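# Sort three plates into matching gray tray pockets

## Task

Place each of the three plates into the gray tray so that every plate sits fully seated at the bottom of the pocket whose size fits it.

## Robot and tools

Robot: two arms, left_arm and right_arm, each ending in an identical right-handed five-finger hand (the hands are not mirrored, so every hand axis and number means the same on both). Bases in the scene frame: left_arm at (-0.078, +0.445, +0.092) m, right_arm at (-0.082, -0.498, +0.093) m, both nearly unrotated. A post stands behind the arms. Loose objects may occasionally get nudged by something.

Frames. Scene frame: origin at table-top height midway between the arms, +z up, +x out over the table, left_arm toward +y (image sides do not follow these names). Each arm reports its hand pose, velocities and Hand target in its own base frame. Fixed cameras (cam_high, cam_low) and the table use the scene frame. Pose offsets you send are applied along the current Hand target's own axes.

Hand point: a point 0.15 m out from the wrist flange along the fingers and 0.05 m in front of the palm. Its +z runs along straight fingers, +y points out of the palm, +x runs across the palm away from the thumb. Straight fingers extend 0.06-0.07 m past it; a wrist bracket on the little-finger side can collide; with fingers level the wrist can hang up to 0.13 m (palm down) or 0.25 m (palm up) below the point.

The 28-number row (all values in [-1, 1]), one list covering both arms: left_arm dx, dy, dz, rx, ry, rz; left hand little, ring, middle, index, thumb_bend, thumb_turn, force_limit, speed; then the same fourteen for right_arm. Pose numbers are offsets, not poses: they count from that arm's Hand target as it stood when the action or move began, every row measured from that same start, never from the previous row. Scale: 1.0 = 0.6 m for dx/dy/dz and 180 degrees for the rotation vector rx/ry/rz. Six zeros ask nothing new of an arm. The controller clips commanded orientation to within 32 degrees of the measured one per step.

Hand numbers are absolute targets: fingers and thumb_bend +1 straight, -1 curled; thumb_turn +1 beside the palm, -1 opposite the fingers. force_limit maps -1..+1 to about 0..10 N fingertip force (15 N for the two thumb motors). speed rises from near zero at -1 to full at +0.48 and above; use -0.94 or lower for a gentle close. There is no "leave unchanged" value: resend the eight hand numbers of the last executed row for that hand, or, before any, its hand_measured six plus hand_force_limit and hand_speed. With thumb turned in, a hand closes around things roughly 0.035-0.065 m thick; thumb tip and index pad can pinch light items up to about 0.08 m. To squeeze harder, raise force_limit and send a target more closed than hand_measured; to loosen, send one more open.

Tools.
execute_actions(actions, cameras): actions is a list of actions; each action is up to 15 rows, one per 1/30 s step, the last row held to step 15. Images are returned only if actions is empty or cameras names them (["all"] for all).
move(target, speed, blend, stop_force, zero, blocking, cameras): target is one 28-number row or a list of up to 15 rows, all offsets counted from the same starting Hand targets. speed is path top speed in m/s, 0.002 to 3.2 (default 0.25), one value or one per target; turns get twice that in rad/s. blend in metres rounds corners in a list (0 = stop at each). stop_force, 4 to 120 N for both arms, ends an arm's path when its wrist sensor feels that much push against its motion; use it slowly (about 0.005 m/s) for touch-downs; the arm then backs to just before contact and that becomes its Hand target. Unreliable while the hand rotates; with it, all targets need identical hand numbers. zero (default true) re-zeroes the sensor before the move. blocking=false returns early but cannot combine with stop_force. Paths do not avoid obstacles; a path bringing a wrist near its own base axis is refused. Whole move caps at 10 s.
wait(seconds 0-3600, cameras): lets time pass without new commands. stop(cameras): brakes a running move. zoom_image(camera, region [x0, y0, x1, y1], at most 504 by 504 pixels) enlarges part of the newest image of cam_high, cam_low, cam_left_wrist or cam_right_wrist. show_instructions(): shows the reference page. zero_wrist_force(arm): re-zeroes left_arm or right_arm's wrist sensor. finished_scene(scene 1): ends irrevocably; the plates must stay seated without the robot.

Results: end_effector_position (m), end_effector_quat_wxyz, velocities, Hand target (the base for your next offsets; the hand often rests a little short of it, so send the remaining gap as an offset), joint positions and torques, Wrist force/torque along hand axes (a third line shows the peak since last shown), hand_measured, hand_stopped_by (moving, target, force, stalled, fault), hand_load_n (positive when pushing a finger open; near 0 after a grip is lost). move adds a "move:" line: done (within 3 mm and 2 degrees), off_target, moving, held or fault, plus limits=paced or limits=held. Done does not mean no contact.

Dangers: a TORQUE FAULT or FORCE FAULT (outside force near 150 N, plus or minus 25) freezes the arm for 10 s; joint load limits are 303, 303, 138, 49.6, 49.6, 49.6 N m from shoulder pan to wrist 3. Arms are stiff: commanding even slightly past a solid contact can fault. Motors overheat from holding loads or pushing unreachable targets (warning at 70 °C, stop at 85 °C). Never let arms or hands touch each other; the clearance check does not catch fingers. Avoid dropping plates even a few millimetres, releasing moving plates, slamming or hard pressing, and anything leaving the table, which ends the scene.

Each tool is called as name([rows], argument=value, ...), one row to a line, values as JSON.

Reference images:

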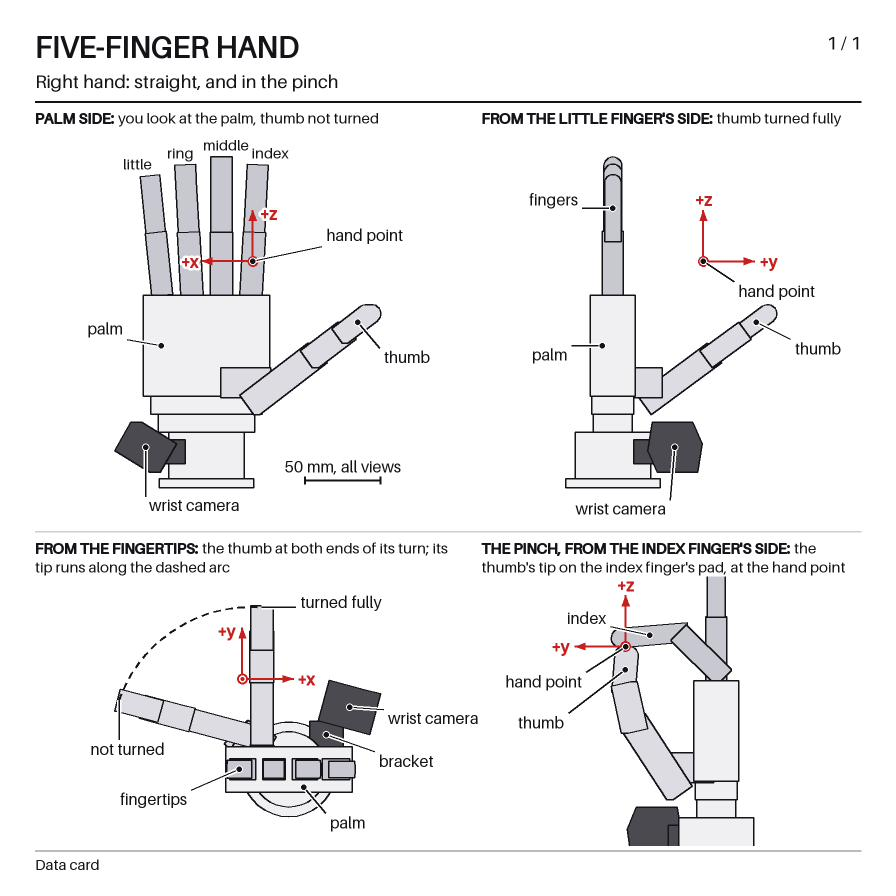

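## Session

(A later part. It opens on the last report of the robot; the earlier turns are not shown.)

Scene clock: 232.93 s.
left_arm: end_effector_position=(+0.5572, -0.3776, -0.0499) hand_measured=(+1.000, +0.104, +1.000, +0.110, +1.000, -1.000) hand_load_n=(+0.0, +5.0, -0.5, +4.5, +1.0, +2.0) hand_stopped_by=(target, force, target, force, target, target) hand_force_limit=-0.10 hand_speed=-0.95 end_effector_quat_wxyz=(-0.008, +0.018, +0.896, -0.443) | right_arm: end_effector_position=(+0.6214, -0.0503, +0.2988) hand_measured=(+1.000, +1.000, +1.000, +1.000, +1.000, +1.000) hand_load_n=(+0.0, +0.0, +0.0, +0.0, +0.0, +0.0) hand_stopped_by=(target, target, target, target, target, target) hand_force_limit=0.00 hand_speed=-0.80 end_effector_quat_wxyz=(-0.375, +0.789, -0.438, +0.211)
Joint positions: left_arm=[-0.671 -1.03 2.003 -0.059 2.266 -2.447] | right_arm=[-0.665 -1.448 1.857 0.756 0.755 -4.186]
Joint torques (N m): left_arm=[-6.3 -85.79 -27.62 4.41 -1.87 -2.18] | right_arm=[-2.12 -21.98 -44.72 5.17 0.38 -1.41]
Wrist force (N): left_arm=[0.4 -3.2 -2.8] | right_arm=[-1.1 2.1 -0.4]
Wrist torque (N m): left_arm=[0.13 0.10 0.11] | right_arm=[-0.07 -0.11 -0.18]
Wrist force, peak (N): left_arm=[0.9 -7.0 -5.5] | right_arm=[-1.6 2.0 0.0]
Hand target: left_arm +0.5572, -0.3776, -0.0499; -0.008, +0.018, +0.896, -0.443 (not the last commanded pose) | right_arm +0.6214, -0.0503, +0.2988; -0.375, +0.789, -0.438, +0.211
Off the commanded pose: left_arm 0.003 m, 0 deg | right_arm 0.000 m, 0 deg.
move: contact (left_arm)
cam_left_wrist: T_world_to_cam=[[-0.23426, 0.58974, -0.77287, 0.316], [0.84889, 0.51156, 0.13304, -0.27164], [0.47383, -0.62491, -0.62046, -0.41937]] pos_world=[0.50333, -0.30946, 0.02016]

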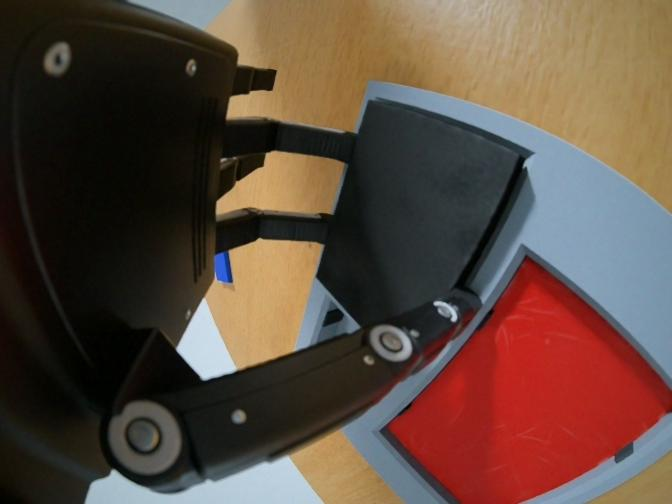

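move(target=[0,0,0,0,0,0,1,0.16,1,0.16,1,-1,-0.1,-0.95,0,0,0,0,0,0,1,1,1,1,1,1,0,-0.8], cameras=["cam_left_wrist","cam_high"])

zoom_image(camera="cam_left_wrist", region=[290, 60, 570, 340])

zoom_image(camera="cam_high", region=[440, 100, 540, 190])

Scene clock: 237.00 s.
left_arm: end_effector_position=(+0.5572, -0.3776, -0.0499) hand_measured=(+1.000, +0.160, +1.000, +0.160, +1.000, -1.000) hand_load_n=(+0.0, +0.0, +0.0, +0.0, +0.5, +1.5) hand_stopped_by=(target, target, target, target, target, target) hand_force_limit=-0.10 hand_speed=-0.95 end_effector_quat_wxyz=(-0.008, +0.018, +0.896, -0.443) | right_arm: end_effector_position=(+0.6214, -0.0503, +0.2988) hand_measured=(+1.000, +1.000, +1.000, +1.000, +1.000, +1.000) hand_load_n=(-0.5, +0.0, +0.0, -0.5, +0.0, +0.0) hand_stopped_by=(target, target, target, target, target, target) hand_force_limit=0.00 hand_speed=-0.80 end_effector_quat_wxyz=(-0.375, +0.789, -0.438, +0.211)
Joint positions: left_arm=[-0.671 -1.03 2.002 -0.059 2.266 -2.447] | right_arm=[-0.665 -1.448 1.857 0.756 0.755 -4.186]
Joint torques (N m): left_arm=[6.12 -83.89 -28.69 3.38 -0.68 0.4] | right_arm=[-2.6 -23.61 -44.56 4.92 0.18 -1.55]
Wrist force (N): left_arm=[0.2 -2.5 -5.4] | right_arm=[-1.1 1.5 0.0]
Wrist torque (N m): left_arm=[0.18 0.12 0.15] | right_arm=[-0.17 -0.11 -0.20]
Wrist force, peak (N): left_arm=[0.6 -3.4 -5.6] | right_arm=[-1.5 2.1 0.0]
Hand target: left_arm +0.5572, -0.3776, -0.0499; -0.008, +0.018, +0.896, -0.443 | right_arm +0.6214, -0.0503, +0.2988; -0.375, +0.789, -0.438, +0.211
Off the commanded pose: left_arm 0.000 m, 0 deg | right_arm 0.000 m, 0 deg.
move: done
cam_left_wrist: T_world_to_cam=[[-0.23426, 0.58974, -0.77287, 0.31605], [0.84889, 0.51156, 0.13304, -0.27159], [0.47383, -0.62491, -0.62046, -0.41943]] pos_world=[0.50333, -0.30956, 0.02016]
Images, in order (width x height): cam_high 896x504, cam_left_wrist 672x504.

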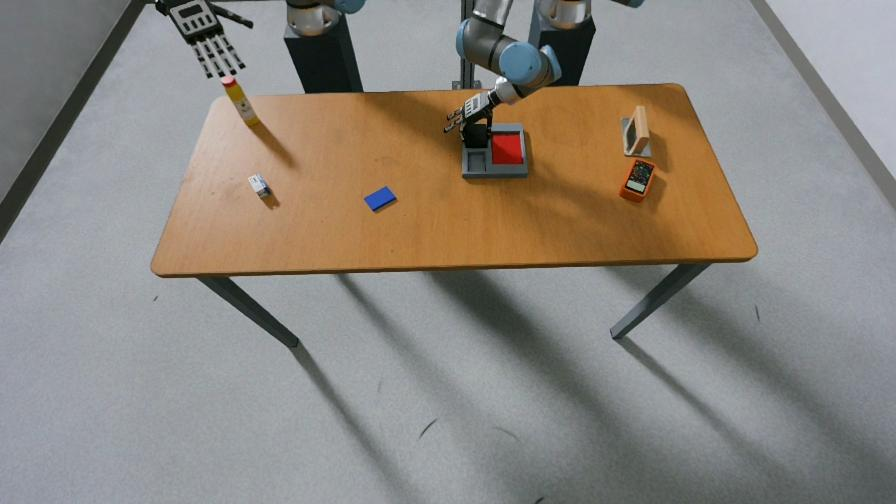

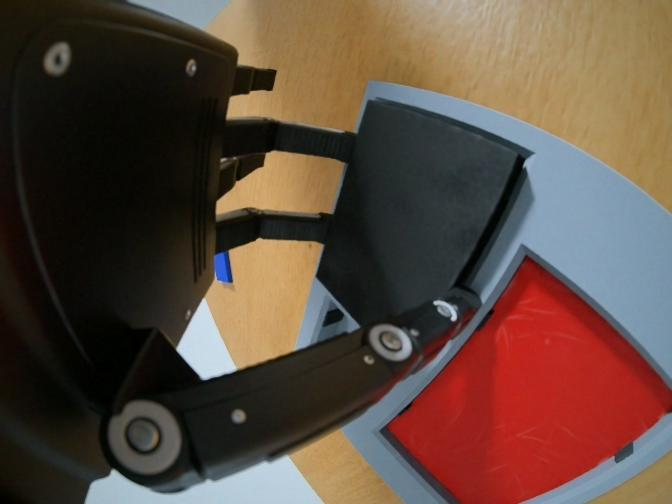

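Scaled by 1.800 from the camera's image (finer frame: 960x720).

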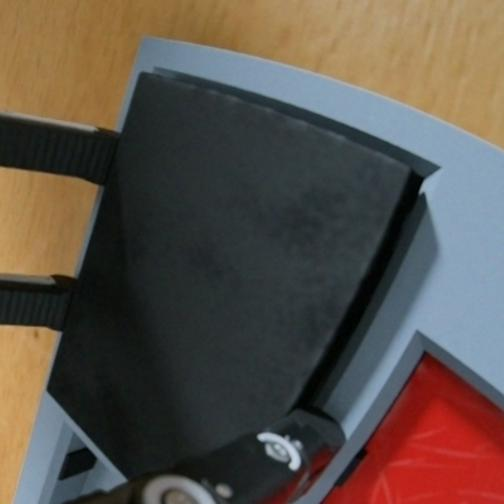

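Scaled by 5.040 from the camera's image (finer frame: 1280x720).

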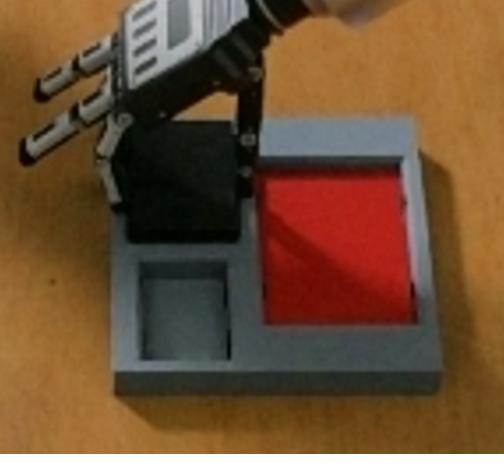

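move([
  [0,-0.0026,-0.0021,0,0,0,1,0.16,1,0.16,1,-1,-0.1,-0.95,0,0,0,0,0,0,1,1,1,1,1,1,0,-0.8],
  [0,-0.0026,-0.0021,0,0,0,1,0.3,1,0.3,1,-1,-0.1,-0.9,0,0,0,0,0,0,1,1,1,1,1,1,0,-0.8],
  [0,0.0011,-0.0066,0,0,0,1,0.3,1,0.3,1,-1,-0.1,-0.9,0,0,0,0,0,0,1,1,1,1,1,1,0,-0.8],
  [0,-0.0636,-0.0591,0,0,0,1,0.3,1,0.3,1,-1,-0.1,-0.9,0,0,0,0,0,0,1,1,1,1,1,1,0,-0.8],
], speed=[0.01,0.01,0.01,0.08], cameras=["cam_left_wrist","cam_high"])

zoom_image(camera="cam_left_wrist", region=[290, 60, 590, 360])

zoom_image(camera="cam_high", region=[440, 100, 540, 190])

Scene clock: 243.67 s.
left_arm: end_effector_position=(+0.5573, -0.3726, +0.0019) hand_measured=(+1.000, +0.300, +1.000, +0.300, +1.000, -1.000) hand_load_n=(+0.0, +0.0, +0.0, -0.5, +0.0, +0.0) hand_stopped_by=(target, target, target, target, target, target) hand_force_limit=-0.10 hand_speed=-0.90 end_effector_quat_wxyz=(-0.008, +0.018, +0.896, -0.443) | right_arm: end_effector_position=(+0.6214, -0.0503, +0.2988) hand_measured=(+1.000, +1.000, +1.000, +1.000, +1.000, +1.000) hand_load_n=(+0.0, +0.0, +0.0, +0.0, +0.0, +0.0) hand_stopped_by=(target, target, target, target, target, target) hand_force_limit=0.00 hand_speed=-0.80 end_effector_quat_wxyz=(-0.375, +0.789, -0.438, +0.211)
Joint positions: left_arm=[-0.664 -1.105 1.993 0.031 2.271 -2.439] | right_arm=[-0.665 -1.448 1.857 0.756 0.755 -4.186]
Joint torques (N m): left_arm=[10.65 -86.44 -33.6 4.78 3.34 2.74] | right_arm=[-2.83 -23.7 -44.01 5.2 0.2 -1.01]
Wrist force (N): left_arm=[0.4 0.2 -0.3] | right_arm=[-1.0 1.7 -0.3]
Wrist torque (N m): left_arm=[0.02 -0.05 0.05] | right_arm=[-0.12 -0.12 -0.19]
Wrist force, peak (N): left_arm=[0.4 -3.4 -5.8] | right_arm=[-1.5 2.0 -0.5]
Hand target: left_arm +0.5574, -0.3726, +0.0020; -0.008, +0.018, +0.896, -0.443 | right_arm +0.6214, -0.0503, +0.2988; -0.375, +0.789, -0.438, +0.211
Off the commanded pose: left_arm 0.000 m, 0 deg | right_arm 0.000 m, 0 deg.
move: done
cam_left_wrist: T_world_to_cam=[[-0.23426, 0.58974, -0.77287, 0.35316], [0.84889, 0.51156, 0.13304, -0.28112], [0.47383, -0.62491, -0.62046, -0.38422]] pos_world=[0.50343, -0.30456, 0.07196]
Images, in order (width x height): cam_high 896x504, cam_left_wrist 672x504.

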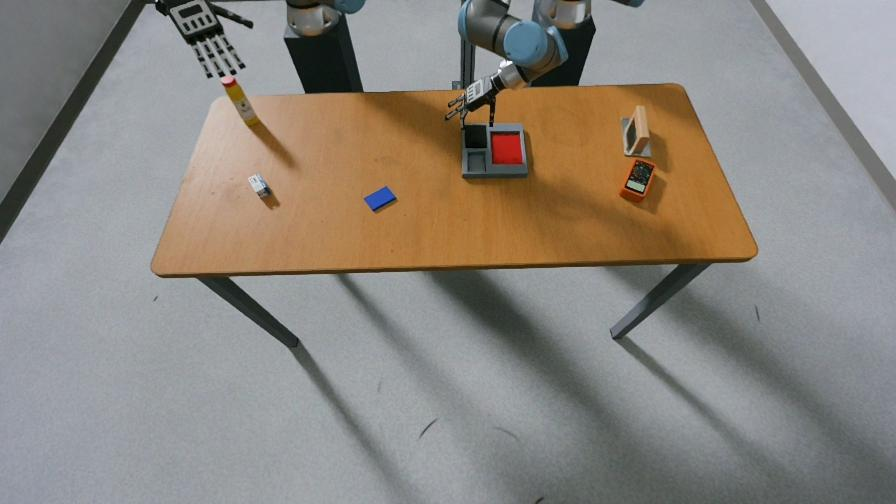

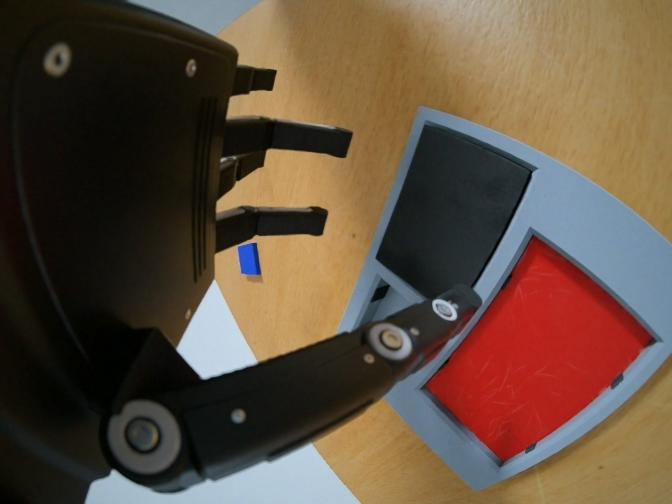

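Scaled by 1.680 from the camera's image (finer frame: 960x720).

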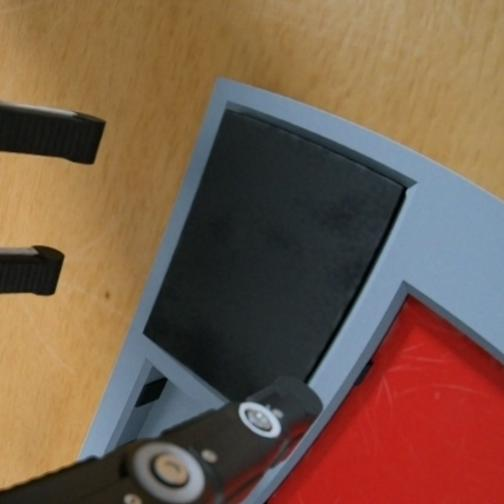

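Scaled by 5.040 from the camera's image (finer frame: 1280x720).

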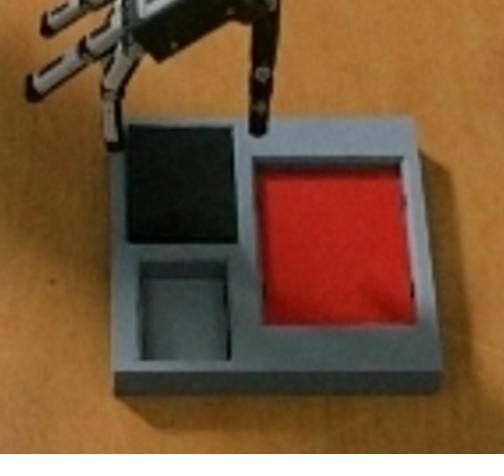

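move(target=[-0.0083,0.1021,-0.0045,0,0,0,1,0.5,1,0.5,0,-1,-0.1,-0.5,0,0,0,0,0,0,1,1,1,1,1,1,0,-0.8], speed=0.06, cameras=["cam_left_wrist","cam_high"])

zoom_image(camera="cam_left_wrist", region=[250, 60, 550, 360])

zoom_image(camera="cam_high", region=[440, 100, 540, 190])

Scene clock: 247.93 s.
left_arm: end_effector_position=(+0.5640, -0.3335, -0.0450) hand_measured=(+1.000, +0.500, +1.000, +0.500, +0.000, -1.000) hand_load_n=(+0.0, +0.0, +0.0, +0.0, +0.0, +0.0) hand_stopped_by=(target, target, target, target, target, target) hand_force_limit=-0.10 hand_speed=-0.50 end_effector_quat_wxyz=(-0.008, +0.018, +0.896, -0.443) | right_arm: end_effector_position=(+0.6214, -0.0503, +0.2988) hand_measured=(+1.000, +1.000, +1.000, +1.000, +1.000, +1.000) hand_load_n=(+0.0, +0.0, +0.0, +0.0, -0.5, +0.0) hand_stopped_by=(target, target, target, target, target, target) hand_force_limit=0.00 hand_speed=-0.80 end_effector_quat_wxyz=(-0.375, +0.789, -0.438, +0.211)
Joint positions: left_arm=[-0.598 -1.034 2.011 -0.012 2.31 -2.368] | right_arm=[-0.665 -1.448 1.857 0.756 0.755 -4.186]
Joint torques (N m): left_arm=[10.87 -48.49 -13.66 0.77 3.61 2.96] | right_arm=[-6.63 -23.38 -44.24 5.02 0.05 -1.23]
Wrist force (N): left_arm=[0.4 0.2 -0.1] | right_arm=[-1.2 2.0 0.0]
Wrist torque (N m): left_arm=[-0.01 -0.05 0.04] | right_arm=[-0.10 -0.11 -0.18]
Wrist force, peak (N): left_arm=[0.8 0.6 -0.6] | right_arm=[-1.5 2.1 -0.1]
Hand target: left_arm +0.5640, -0.3335, -0.0450; -0.008, +0.018, +0.896, -0.443 | right_arm +0.6214, -0.0503, +0.2988; -0.375, +0.789, -0.438, +0.211
Off the commanded pose: left_arm 0.000 m, 0 deg | right_arm 0.000 m, 0 deg.
move: done
cam_left_wrist: T_world_to_cam=[[-0.23426, 0.58974, -0.77287, 0.2954], [0.84889, 0.51156, 0.13304, -0.30049], [0.47383, -0.62491, -0.62046, -0.39201]] pos_world=[0.51003, -0.26547, 0.02506]
Images, in order (width x height): cam_high 896x504, cam_left_wrist 672x504.

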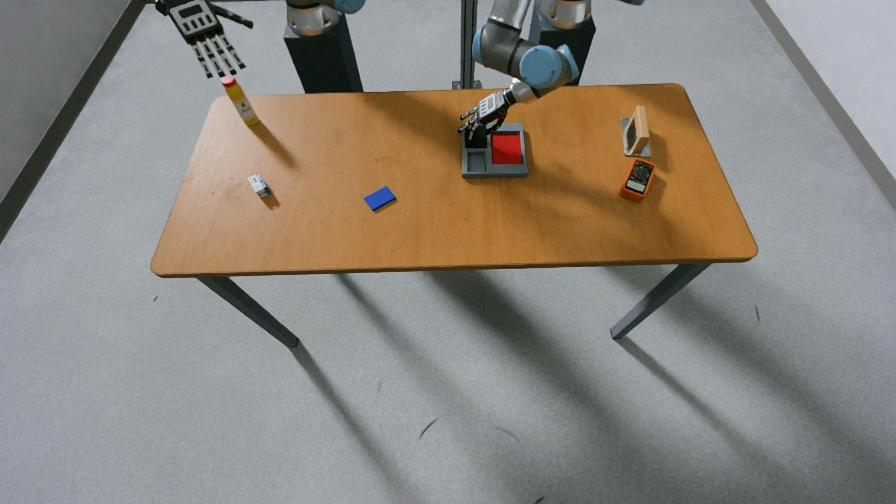

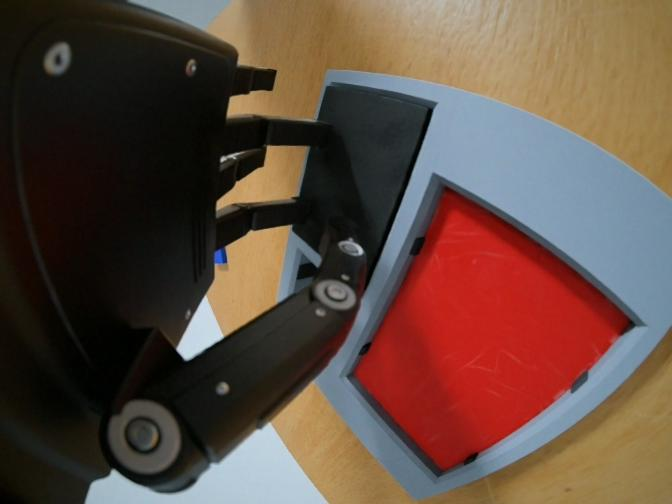

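Scaled by 1.680 from the camera's image (finer frame: 960x720).

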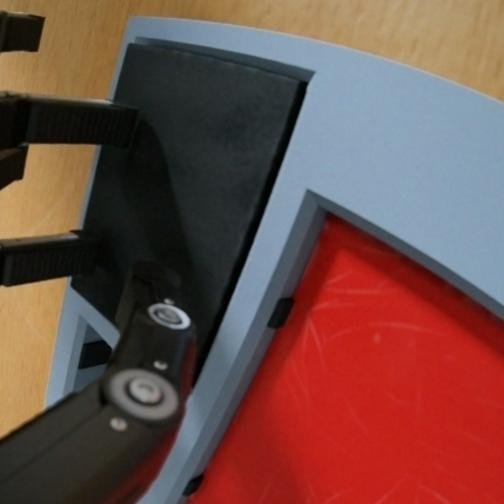

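Scaled by 5.040 from the camera's image (finer frame: 1280x720).

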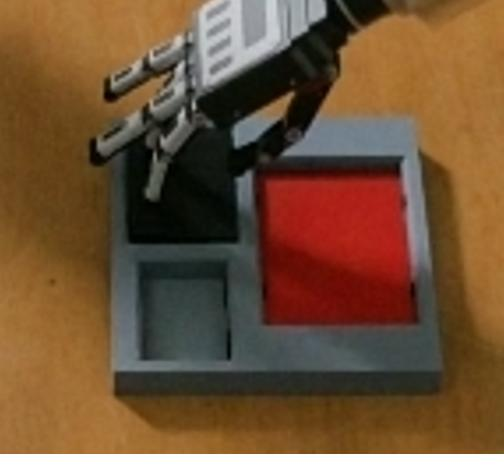

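move(target=[0,0.0291,0.0223,0,0,0,1,0.5,1,0.5,0,-1,-0.1,-0.5,0,0,0,0,0,0,1,1,1,1,1,1,0,-0.8], speed=0.006, stop_force=10, cameras=["cam_left_wrist"])

zoom_image(camera="cam_left_wrist", region=[250, 60, 550, 360])

Scene clock: 253.07 s.
left_arm: end_effector_position=(+0.5640, -0.3335, -0.0626) hand_measured=(+1.000, +0.500, +1.000, +0.500, +0.000, -1.000) hand_load_n=(+0.0, +0.0, +0.0, +0.0, +0.0, +0.0) hand_stopped_by=(target, target, target, target, target, target) hand_force_limit=-0.10 hand_speed=-0.50 end_effector_quat_wxyz=(-0.008, +0.018, +0.896, -0.443) | right_arm: end_effector_position=(+0.6214, -0.0503, +0.2988) hand_measured=(+1.000, +1.000, +1.000, +1.000, +1.000, +1.000) hand_load_n=(+0.0, +0.0, +0.0, -0.5, +0.0, +0.0) hand_stopped_by=(target, target, target, target, target, target) hand_force_limit=0.00 hand_speed=-0.80 end_effector_quat_wxyz=(-0.375, +0.789, -0.438, +0.211)
Joint positions: left_arm=[-0.597 -1.007 2.013 -0.041 2.31 -2.368] | right_arm=[-0.665 -1.448 1.857 0.756 0.755 -4.186]
Joint torques (N m): left_arm=[6.86 -82.51 -17.43 4.58 1.01 3.01] | right_arm=[-5.69 -22.45 -43.85 5.28 -0.06 -0.82]
Wrist force (N): left_arm=[0.1 -4.9 -6.6] | right_arm=[-1.0 1.9 0.1]
Wrist torque (N m): left_arm=[0.35 0.18 -0.17] | right_arm=[-0.12 -0.13 -0.18]
Wrist force, peak (N): left_arm=[0.1 -9.4 -11.8] | right_arm=[-1.3 2.2 0.0]
Hand target: left_arm +0.5640, -0.3335, -0.0626; -0.008, +0.018, +0.896, -0.443 (not the last commanded pose) | right_arm +0.6214, -0.0503, +0.2988; -0.375, +0.789, -0.438, +0.211
Off the commanded pose: left_arm 0.004 m, 0 deg | right_arm 0.000 m, 0 deg.
move: contact (left_arm)
cam_left_wrist: T_world_to_cam=[[-0.23426, 0.58974, -0.77287, 0.28169], [0.84889, 0.51156, 0.13304, -0.29827], [0.47383, -0.62491, -0.62046, -0.40298]] pos_world=[0.51013, -0.26537, 0.00736]

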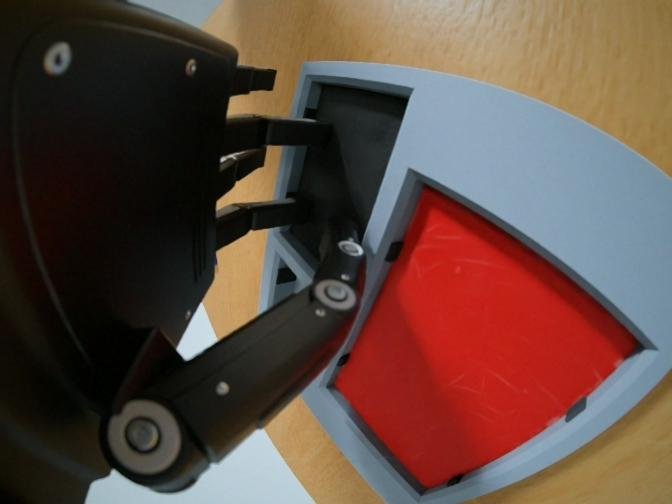

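Scaled by 1.680 from the camera's image (finer frame: 960x720).

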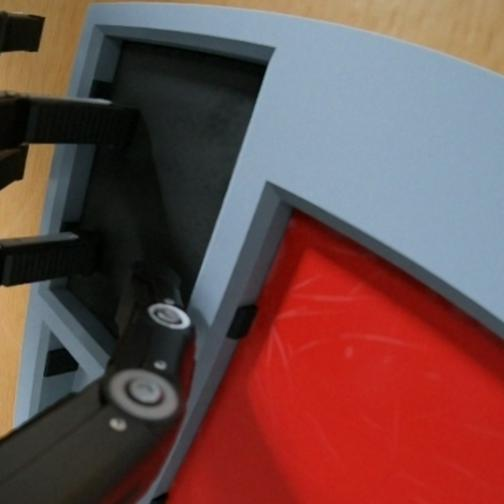

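move([
  [0,-0.0185,-0.0142,0,0,0,1,0.5,1,0.5,0,-1,-0.1,-0.5,0,0,0,0,0,0,1,1,1,1,1,1,0,-0.8],
  [0,0.0222,-0.067,0,0,0,1,0.5,1,0.5,0,-1,-0.1,-0.5,0,0,0,0,0,0,1,1,1,1,1,1,0,-0.8],
], speed=0.06, blend=[0.004,0], cameras=["cam_left_wrist"])

move(target=[0,0.0259,0.0198,0,0,0,1,0.5,1,0.5,0,-1,-0.1,-0.5,0,0,0,0,0,0,1,1,1,1,1,1,0,-0.8], speed=0.006, stop_force=10, cameras=["cam_left_wrist"])

zoom_image(camera="cam_left_wrist", region=[250, 0, 550, 300])

Scene clock: 256.77 s.
left_arm: end_effector_position=(+0.5656, -0.2936, -0.0488) hand_measured=(+1.000, +0.500, +1.000, +0.500, +0.000, -1.000) hand_load_n=(+0.0, +0.0, +0.0, +0.0, +0.0, +0.0) hand_stopped_by=(target, target, target, target, target, target) hand_force_limit=-0.10 hand_speed=-0.50 end_effector_quat_wxyz=(-0.008, +0.018, +0.896, -0.443) | right_arm: end_effector_position=(+0.6214, -0.0503, +0.2988) hand_measured=(+1.000, +1.000, +1.000, +1.000, +1.000, +1.000) hand_load_n=(+0.0, +0.0, +0.0, +0.0, -0.5, +0.0) hand_stopped_by=(target, target, target, target, target, target) hand_force_limit=0.00 hand_speed=-0.80 end_effector_quat_wxyz=(-0.375, +0.789, -0.438, +0.211)
Joint positions: left_arm=[-0.532 -1.025 2.023 0.019 2.346 -2.293] | right_arm=[-0.665 -1.448 1.857 0.756 0.755 -4.186]
Joint torques (N m): left_arm=[11.29 -46.2 -14 5.09 3.66 3.12] | right_arm=[-7.85 -23.02 -44.57 4.97 -0.03 -0.74]
Wrist force (N): left_arm=[0.5 0.0 -0.2] | right_arm=[-1.3 1.8 0.1]
Wrist torque (N m): left_arm=[-0.05 -0.08 0.03] | right_arm=[-0.12 -0.08 -0.20]
Wrist force, peak (N): left_arm=[0.2 -5.2 -7.2] | right_arm=[-1.8 2.0 -0.2]
Hand target: left_arm +0.5656, -0.2935, -0.0488; -0.008, +0.018, +0.896, -0.443 | right_arm +0.6214, -0.0503, +0.2988; -0.375, +0.789, -0.438, +0.211
Off the commanded pose: left_arm 0.000 m, 0 deg | right_arm 0.000 m, 0 deg.
move: done
cam_left_wrist: T_world_to_cam=[[-0.23425, 0.58973, -0.77288, 0.26927], [0.84884, 0.51161, 0.1331, -0.32186], [0.47391, -0.62488, -0.62043, -0.37021]] pos_world=[0.51173, -0.22546, 0.02126]

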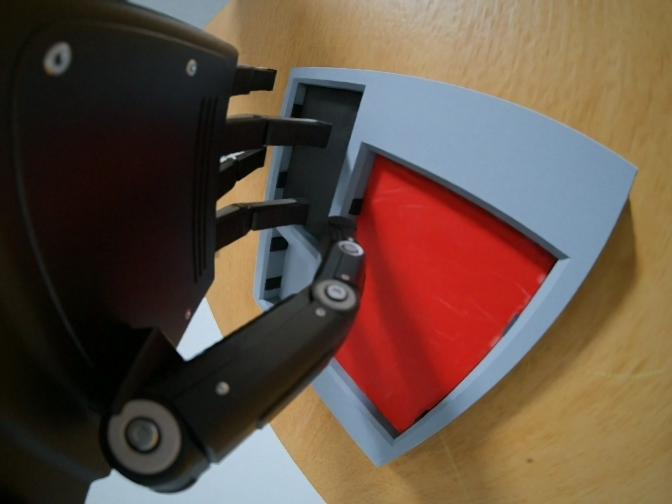

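Scene clock: 260.30 s.
left_arm: end_effector_position=(+0.5657, -0.2935, -0.0626) hand_measured=(+1.000, +0.500, +1.000, +0.500, +0.000, -1.000) hand_load_n=(-0.5, +0.0, +0.0, +0.0, +0.0, +0.5) hand_stopped_by=(target, target, target, target, target, target) hand_force_limit=-0.10 hand_speed=-0.50 end_effector_quat_wxyz=(-0.008, +0.018, +0.896, -0.443) | right_arm: end_effector_position=(+0.6214, -0.0503, +0.2988) hand_measured=(+1.000, +1.000, +1.000, +1.000, +1.000, +1.000) hand_load_n=(+0.0, +0.0, +0.0, +0.0, +0.0, +0.0) hand_stopped_by=(target, target, target, target, target, target) hand_force_limit=0.00 hand_speed=-0.80 end_effector_quat_wxyz=(-0.375, +0.789, -0.438, +0.211)
Joint positions: left_arm=[-0.532 -1.004 2.024 -0.003 2.346 -2.293] | right_arm=[-0.665 -1.448 1.857 0.756 0.755 -4.186]
Joint torques (N m): left_arm=[3.78 -83.63 -13.55 4.3 -3.05 2.87] | right_arm=[-7.01 -23.58 -44.15 5.01 -0.2 -0.76]
Wrist force (N): left_arm=[0.0 -6.6 -7.9] | right_arm=[-1.1 1.8 0.1]
Wrist torque (N m): left_arm=[0.33 0.29 -0.24] | right_arm=[-0.13 -0.12 -0.19]
Wrist force, peak (N): left_arm=[0.0 -11.0 -13.9] | right_arm=[-1.5 2.2 0.3]
Hand target: left_arm +0.5657, -0.2935, -0.0626; -0.008, +0.018, +0.896, -0.443 (not the last commanded pose) | right_arm +0.6214, -0.0503, +0.2988; -0.375, +0.789, -0.438, +0.211
Off the commanded pose: left_arm 0.006 m, 0 deg | right_arm 0.000 m, 0 deg.
move: contact (left_arm)
cam_left_wrist: T_world_to_cam=[[-0.23423, 0.58971, -0.7729, 0.25851], [0.84891, 0.51153, 0.13301, -0.32006], [0.4738, -0.62497, -0.62042, -0.3788]] pos_world=[0.51173, -0.22546, 0.00736]

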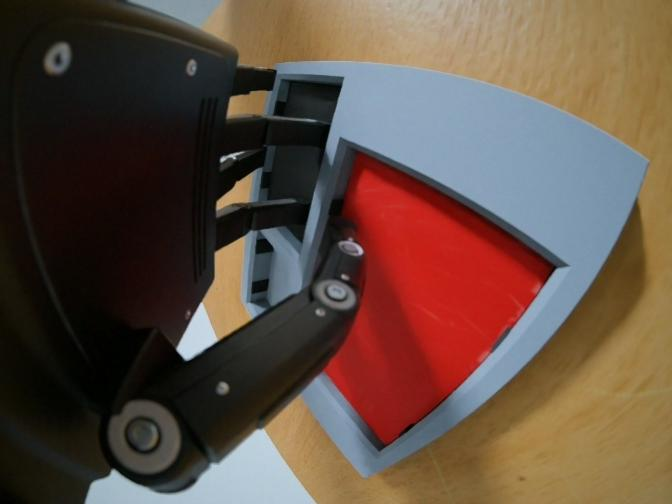

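Scaled by 1.680 from the camera's image (finer frame: 960x720).

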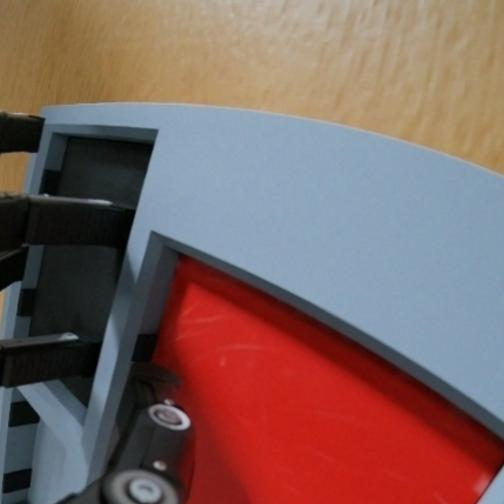

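move([
  [0,-0.0527,-0.0407,0,0,0,1,0.5,1,0.5,0,-1,-0.1,-0.5,-0.092,0.003,0.2095,0,0,0,1,0.15,1,0.15,1,-1,-0.4,-0.2],
  [0.184,0.0515,-0.4768,0,0,0,1,0.5,1,0.5,0,-1,-0.1,-0.5,-0.3065,0.01,0.6985,0,0.01164,0.00945,1,0.15,1,0.15,1,-1,-0.4,-0.2],
], speed=0.18, blend=[0.02,0], cameras=["cam_right_wrist","cam_high"])

zoom_image(camera="cam_high", region=[440, 100, 540, 190])

Scene clock: 268.27 s.
left_arm: end_effector_position=(+0.4650, -0.0433, +0.0865) hand_measured=(+1.000, +0.500, +1.000, +0.500, +0.000, -1.000) hand_load_n=(+0.0, +0.0, +0.0, +0.0, +0.0, +0.0) hand_stopped_by=(target, target, target, target, target, target) hand_force_limit=-0.10 hand_speed=-0.50 end_effector_quat_wxyz=(-0.008, +0.019, +0.896, -0.443) | right_arm: end_effector_position=(+0.7988, +0.2741, +0.0292) hand_measured=(+1.000, +0.150, +1.000, +0.150, +1.000, -1.000) hand_load_n=(+0.0, +0.0, +0.0, +0.0, +0.0, +0.0) hand_stopped_by=(target, target, target, target, target, target) hand_force_limit=-0.40 hand_speed=-0.20 end_effector_quat_wxyz=(-0.370, +0.779, -0.457, +0.220)
Joint positions: left_arm=[-0.094 -1.239 2.159 0.579 2.487 -1.659] | right_arm=[-0.013 -1.034 1.75 0.034 1.178 -3.492]
Joint torques (N m): left_arm=[10.77 -30.48 -30.98 6.28 4.24 2.9] | right_arm=[11.26 -49.15 -41.38 -1.25 1.74 2.38]
Wrist force (N): left_arm=[0.5 0.0 0.0] | right_arm=[-0.9 1.4 -0.5]
Wrist torque (N m): left_arm=[-0.06 -0.06 0.05] | right_arm=[-0.06 -0.18 -0.46]
Wrist force, peak (N): left_arm=[0.3 -6.2 -8.5] | right_arm=[-1.4 2.1 0.0]
Hand target: left_arm +0.4650, -0.0433, +0.0865; -0.008, +0.018, +0.896, -0.443 | right_arm +0.7988, +0.2742, +0.0292; -0.370, +0.779, -0.457, +0.220
Off the commanded pose: left_arm 0.000 m, 0 deg | right_arm 0.000 m, 0 deg.
move: done
cam_right_wrist: T_world_to_cam=[[-0.39832, -0.53355, -0.7461, 0.48288], [-0.86417, 0.49098, 0.11024, 0.5546], [0.3075, 0.68867, -0.65664, -0.30127]] pos_world=[0.76425, 0.19281, 0.10131]
Images, in order (width x height): cam_high 896x504, cam_right_wrist 672x504.

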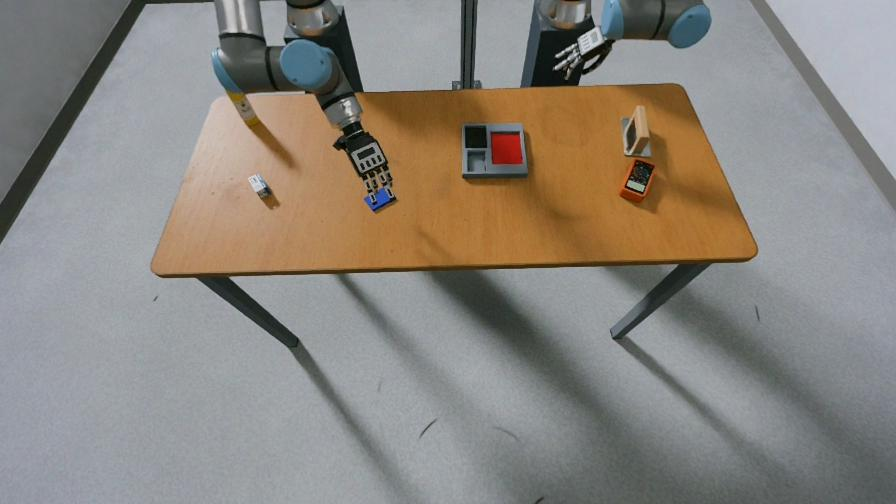

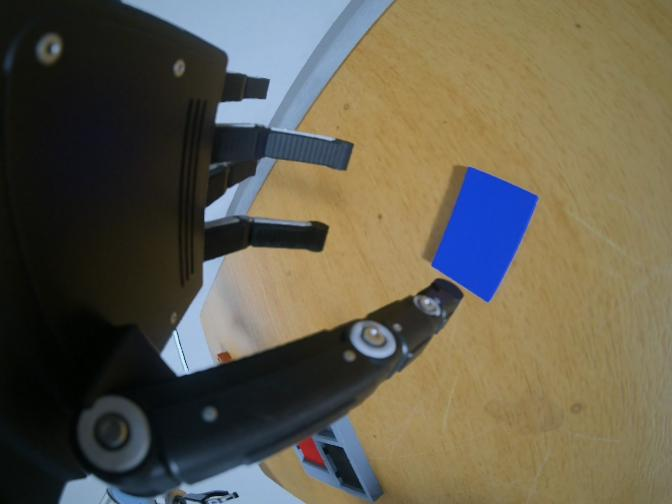

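Scaled by 5.040 from the camera's image (finer frame: 1280x720).

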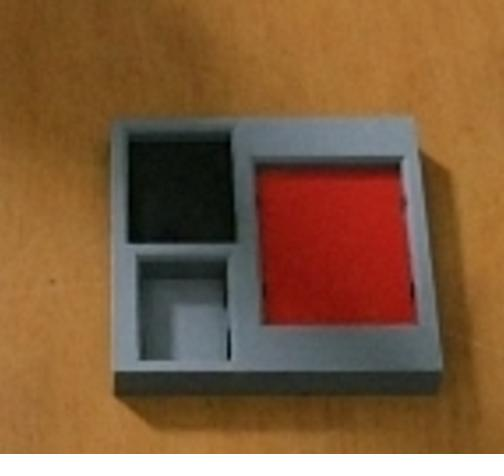

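zoom_image(camera="cam_right_wrist", region=[400, 140, 580, 320])

Scaled by 2.800 from the camera's image (finer frame: 960x720).

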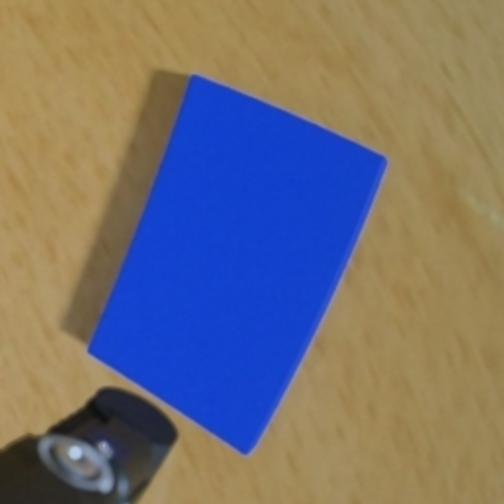

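move(target=[0,0,0,0,0,0,1,0.5,1,0.5,0,-1,-0.1,-0.5,0,0.113,0.057,0.0083,-0.0142,-0.0116,1,0.15,1,0.15,1,-1,-0.4,-0.2], speed=0.12, cameras=["cam_right_wrist"])

zoom_image(camera="cam_right_wrist", region=[320, 80, 560, 320])

Scene clock: 274.93 s.
left_arm: end_effector_position=(+0.4650, -0.0433, +0.0865) hand_measured=(+1.000, +0.500, +1.000, +0.500, +0.000, -1.000) hand_load_n=(+0.0, +0.0, +0.0, +0.0, +0.0, +0.0) hand_stopped_by=(target, target, target, target, target, target) hand_force_limit=-0.10 hand_speed=-0.50 end_effector_quat_wxyz=(-0.008, +0.018, +0.896, -0.443) | right_arm: end_effector_position=(+0.7849, +0.2660, -0.0450) hand_measured=(+1.000, +0.150, +1.000, +0.150, +1.000, -1.000) hand_load_n=(+0.0, +0.5, +0.0, +0.0, +0.0, +0.0) hand_stopped_by=(target, target, target, target, target, target) hand_force_limit=-0.40 hand_speed=-0.20 end_effector_quat_wxyz=(-0.386, +0.787, -0.431, +0.216)
Joint positions: left_arm=[-0.094 -1.238 2.159 0.579 2.487 -1.658] | right_arm=[-0.041 -0.961 1.812 -0.1 1.106 -3.546]
Joint torques (N m): left_arm=[11.8 -30.9 -31.47 5.91 3.96 3.09] | right_arm=[-11.71 -49.96 -12.25 -1.75 -2.69 -2.14]
Wrist force (N): left_arm=[0.5 0.2 -0.4] | right_arm=[-0.9 1.8 -0.5]
Wrist torque (N m): left_arm=[-0.01 -0.05 0.05] | right_arm=[-0.06 -0.14 -0.11]
Wrist force, peak (N): left_arm=[1.0 0.1 -0.3] | right_arm=[-0.6 2.7 0.2]
Hand target: left_arm +0.4650, -0.0433, +0.0865; -0.008, +0.018, +0.896, -0.443 | right_arm +0.7849, +0.2660, -0.0450; -0.386, +0.787, -0.431, +0.216
Off the commanded pose: left_arm 0.000 m, 0 deg | right_arm 0.000 m, 0 deg.
move: done
cam_right_wrist: T_world_to_cam=[[-0.35016, -0.54583, -0.76122, 0.38244], [-0.8933, 0.43907, 0.09608, 0.5909], [0.28178, 0.71364, -0.64134, -0.32587]] pos_world=[0.7536, 0.18185, 0.02536]

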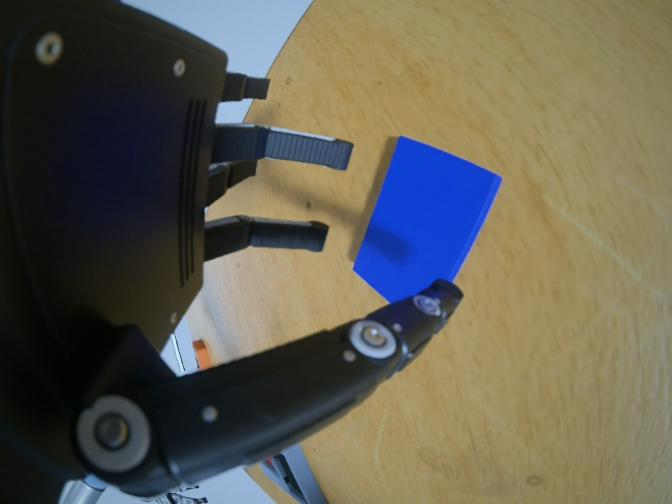

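Scaled by 2.100 from the camera's image (finer frame: 960x720).

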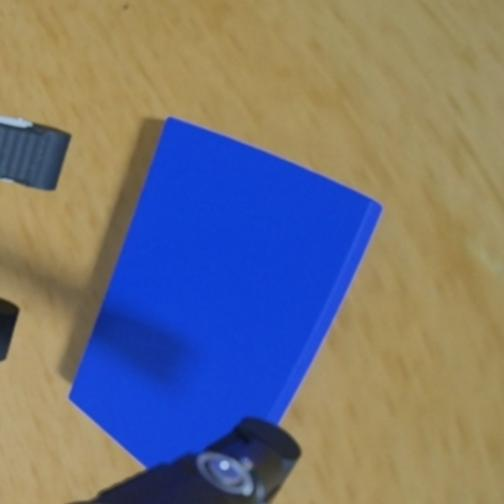

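move(target=[0,0,0,0,0,0,1,0.5,1,0.5,0,-1,-0.1,-0.5,0,0.0262,0.018,0,0,0,1,0.15,1,0.15,1,-1,-0.4,-0.2], speed=0.08)

move(target=[0,0,0,0,0,0,1,0.5,1,0.5,0,-1,-0.1,-0.5,0,0.0117,0.0091,0,0,0,1,0.15,1,0.15,1,-1,-0.4,-0.2], speed=0.006, stop_force=4, cameras=["cam_right_wrist"])

zoom_image(camera="cam_right_wrist", region=[290, 80, 530, 320])

Scene clock: 278.50 s.
left_arm: end_effector_position=(+0.4650, -0.0433, +0.0865) hand_measured=(+1.000, +0.500, +1.000, +0.500, +0.000, -1.000) hand_load_n=(+0.0, +0.0, +0.0, +0.0, +0.0, +0.0) hand_stopped_by=(target, target, target, target, target, target) hand_force_limit=-0.10 hand_speed=-0.50 end_effector_quat_wxyz=(-0.008, +0.018, +0.896, -0.443) | right_arm: end_effector_position=(+0.7841, +0.2653, -0.0640) hand_measured=(+1.000, +0.150, +1.000, +0.150, +1.000, -1.000) hand_load_n=(+0.0, +0.0, +0.0, +0.0, +0.0, +0.0) hand_stopped_by=(target, target, target, target, target, target) hand_force_limit=-0.40 hand_speed=-0.20 end_effector_quat_wxyz=(-0.386, +0.787, -0.431, +0.216)
Joint positions: left_arm=[-0.094 -1.238 2.159 0.579 2.487 -1.658] | right_arm=[-0.042 -0.938 1.817 -0.129 1.105 -3.547]
Joint torques (N m): left_arm=[11.48 -31.88 -31.42 6.19 4.13 2.99] | right_arm=[-12.06 -50.86 -11.65 -1.33 -2.94 -1.9]
Wrist force (N): left_arm=[0.4 0.5 -0.2] | right_arm=[-0.7 1.8 -0.1]
Wrist torque (N m): left_arm=[0.03 -0.04 0.05] | right_arm=[-0.10 -0.19 -0.12]
Wrist force, peak (N): left_arm=[0.9 0.3 -0.4] | right_arm=[-1.0 2.2 -0.2]
Hand target: left_arm +0.4650, -0.0433, +0.0865; -0.008, +0.018, +0.896, -0.443 | right_arm +0.7841, +0.2653, -0.0641; -0.386, +0.787, -0.431, +0.216
Off the commanded pose: left_arm 0.000 m, 0 deg | right_arm 0.000 m, 0 deg.
move: done

Scene clock: 281.10 s.
left_arm: end_effector_position=(+0.4650, -0.0433, +0.0865) hand_measured=(+1.000, +0.500, +1.000, +0.500, +0.000, -1.000) hand_load_n=(+0.0, +0.0, +0.0, +0.0, +0.0, +0.0) hand_stopped_by=(target, target, target, target, target, target) hand_force_limit=-0.10 hand_speed=-0.50 end_effector_quat_wxyz=(-0.008, +0.018, +0.896, -0.443) | right_arm: end_effector_position=(+0.7842, +0.2653, -0.0724) hand_measured=(+1.000, +0.150, +1.000, +0.150, +1.000, -1.000) hand_load_n=(+0.0, +0.0, +0.0, +0.0, +0.0, +0.0) hand_stopped_by=(target, target, target, target, target, target) hand_force_limit=-0.40 hand_speed=-0.20 end_effector_quat_wxyz=(-0.386, +0.787, -0.431, +0.215)
Joint positions: left_arm=[-0.094 -1.238 2.159 0.579 2.487 -1.658] | right_arm=[-0.042 -0.927 1.818 -0.141 1.105 -3.547]
Joint torques (N m): left_arm=[11.41 -32.55 -31.39 6.03 4.01 2.97] | right_arm=[-11.37 -82.29 -14.7 3.98 1.16 -1.96]
Wrist force (N): left_arm=[0.5 0.0 -0.4] | right_arm=[-1.3 -1.5 -2.5]
Wrist torque (N m): left_arm=[-0.03 -0.06 0.05] | right_arm=[-0.02 -0.10 -0.18]
Wrist force, peak (N): left_arm=[0.6 0.6 -0.5] | right_arm=[-1.6 -5.1 -4.8]
Hand target: left_arm +0.4650, -0.0433, +0.0865; -0.008, +0.018, +0.896, -0.443 | right_arm +0.7842, +0.2653, -0.0724; -0.386, +0.787, -0.431, +0.216 (not the last commanded pose)
Off the commanded pose: left_arm 0.000 m, 0 deg | right_arm 0.001 m, 0 deg.
move: contact (right_arm)
cam_right_wrist: T_world_to_cam=[[-0.3501, -0.54584, -0.76124, 0.36081], [-0.89336, 0.43894, 0.09612, 0.5932], [0.28167, 0.71371, -0.64131, -0.34271]] pos_world=[0.7528, 0.18116, -0.00214]

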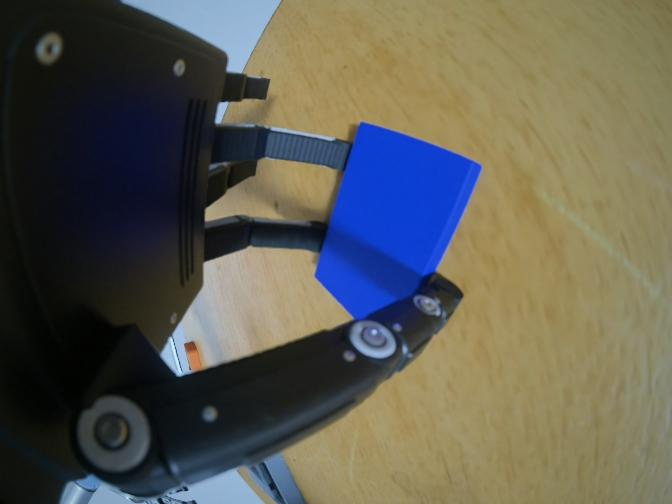

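Scaled by 2.100 from the camera's image (finer frame: 960x720).

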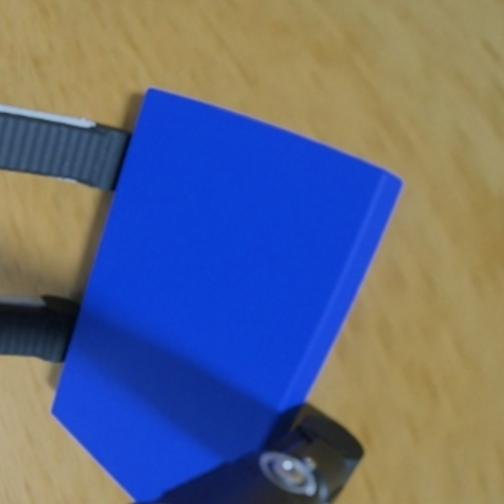

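move(target=[0,0,0,0,0,0,1,0.5,1,0.5,0,-1,-0.1,-0.5,0,-0.0008,-0.0006,0,0,0,1,0.15,1,0.15,1,-1,-0.4,-0.2], speed=0.01)

move(target=[0,0,0,0,0,0,1,0.5,1,0.5,0,-1,-0.1,-0.5,0,0,0,0,0,0,1,-0.2,1,-0.2,1,-1,-0.4,-0.95], cameras=["cam_right_wrist"])

zoom_image(camera="cam_right_wrist", region=[290, 80, 530, 320])

Scene clock: 283.67 s.
left_arm: end_effector_position=(+0.4650, -0.0433, +0.0865) hand_measured=(+1.000, +0.500, +1.000, +0.500, +0.000, -1.000) hand_load_n=(+0.5, +0.0, +0.0, +0.0, +0.5, +0.0) hand_stopped_by=(target, target, target, target, target, target) hand_force_limit=-0.10 hand_speed=-0.50 end_effector_quat_wxyz=(-0.008, +0.018, +0.896, -0.443) | right_arm: end_effector_position=(+0.7841, +0.2653, -0.0719) hand_measured=(+1.000, +0.150, +1.000, +0.150, +1.000, -1.000) hand_load_n=(+0.0, +0.0, -0.5, +0.0, +0.0, +0.0) hand_stopped_by=(target, target, target, target, target, target) hand_force_limit=-0.40 hand_speed=-0.20 end_effector_quat_wxyz=(-0.386, +0.787, -0.431, +0.215)
Joint positions: left_arm=[-0.094 -1.238 2.159 0.579 2.487 -1.658] | right_arm=[-0.042 -0.927 1.818 -0.14 1.105 -3.547]
Joint torques (N m): left_arm=[11.37 -31.92 -31.13 5.82 3.86 2.83] | right_arm=[-8 -85.48 -33.83 4 1.6 -1.29]
Wrist force (N): left_arm=[0.1 0.5 0.1] | right_arm=[-1.0 1.7 0.1]
Wrist torque (N m): left_arm=[0.01 -0.02 0.04] | right_arm=[-0.11 -0.14 -0.15]
Wrist force, peak (N): left_arm=[1.0 0.0 -0.2] | right_arm=[-1.4 -1.4 -2.3]
Hand target: left_arm +0.4650, -0.0433, +0.0865; -0.008, +0.018, +0.896, -0.443 | right_arm +0.7842, +0.2653, -0.0718; -0.386, +0.787, -0.431, +0.216
Off the commanded pose: left_arm 0.000 m, 0 deg | right_arm 0.000 m, 0 deg.
move: done

Scene clock: 285.63 s.
left_arm: end_effector_position=(+0.4650, -0.0433, +0.0865) hand_measured=(+1.000, +0.500, +1.000, +0.500, +0.000, -1.000) hand_load_n=(+0.0, +0.0, +0.0, +0.0, +0.0, +0.5) hand_stopped_by=(target, target, target, target, target, target) hand_force_limit=-0.10 hand_speed=-0.50 end_effector_quat_wxyz=(-0.008, +0.018, +0.896, -0.443) | right_arm: end_effector_position=(+0.7842, +0.2653, -0.0718) hand_measured=(+1.000, -0.094, +1.000, -0.090, +1.000, -1.000) hand_load_n=(+0.0, +3.0, +0.0, +3.0, +0.5, +1.0) hand_stopped_by=(target, force, target, force, target, target) hand_force_limit=-0.40 hand_speed=-0.95 end_effector_quat_wxyz=(-0.386, +0.787, -0.431, +0.216)
Joint positions: left_arm=[-0.094 -1.238 2.159 0.579 2.487 -1.658] | right_arm=[-0.042 -0.927 1.818 -0.14 1.105 -3.547]
Joint torques (N m): left_arm=[10.43 -32.97 -30.71 5.82 4.08 3.25] | right_arm=[2.46 -85.75 -36.57 4.08 1.74 0.23]
Wrist force (N): left_arm=[0.5 0.0 -0.1] | right_arm=[-0.7 1.3 -1.0]
Wrist torque (N m): left_arm=[-0.05 -0.06 0.04] | right_arm=[-0.11 -0.17 -0.13]
Wrist force, peak (N): left_arm=[0.8 0.3 0.6] | right_arm=[-1.1 1.9 -0.5]
Hand target: left_arm +0.4650, -0.0433, +0.0865; -0.008, +0.018, +0.896, -0.443 | right_arm +0.7842, +0.2653, -0.0718; -0.386, +0.787, -0.431, +0.216
Off the commanded pose: left_arm 0.000 m, 0 deg | right_arm 0.000 m, 0 deg.
move: done
cam_right_wrist: T_world_to_cam=[[-0.35012, -0.54588, -0.7612, 0.36136], [-0.89334, 0.43898, 0.0961, 0.59312], [0.28169, 0.71366, -0.64135, -0.34226]] pos_world=[0.7528, 0.18116, -0.00144]

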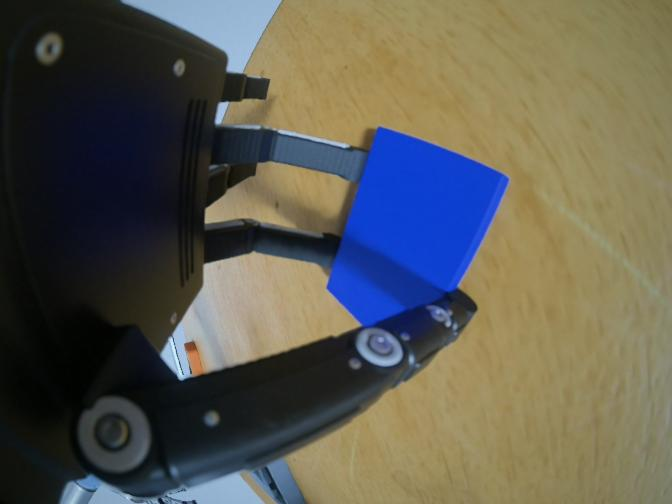

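Scaled by 2.100 from the camera's image (finer frame: 960x720).

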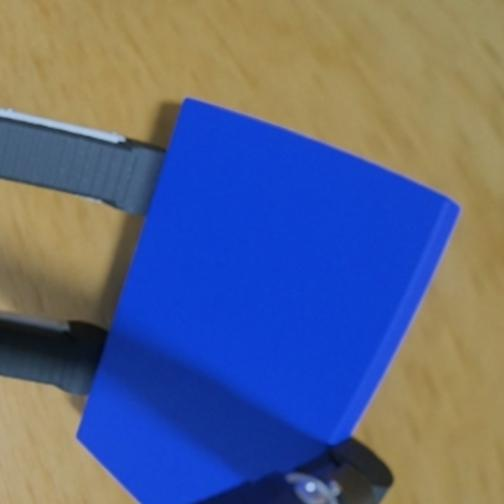

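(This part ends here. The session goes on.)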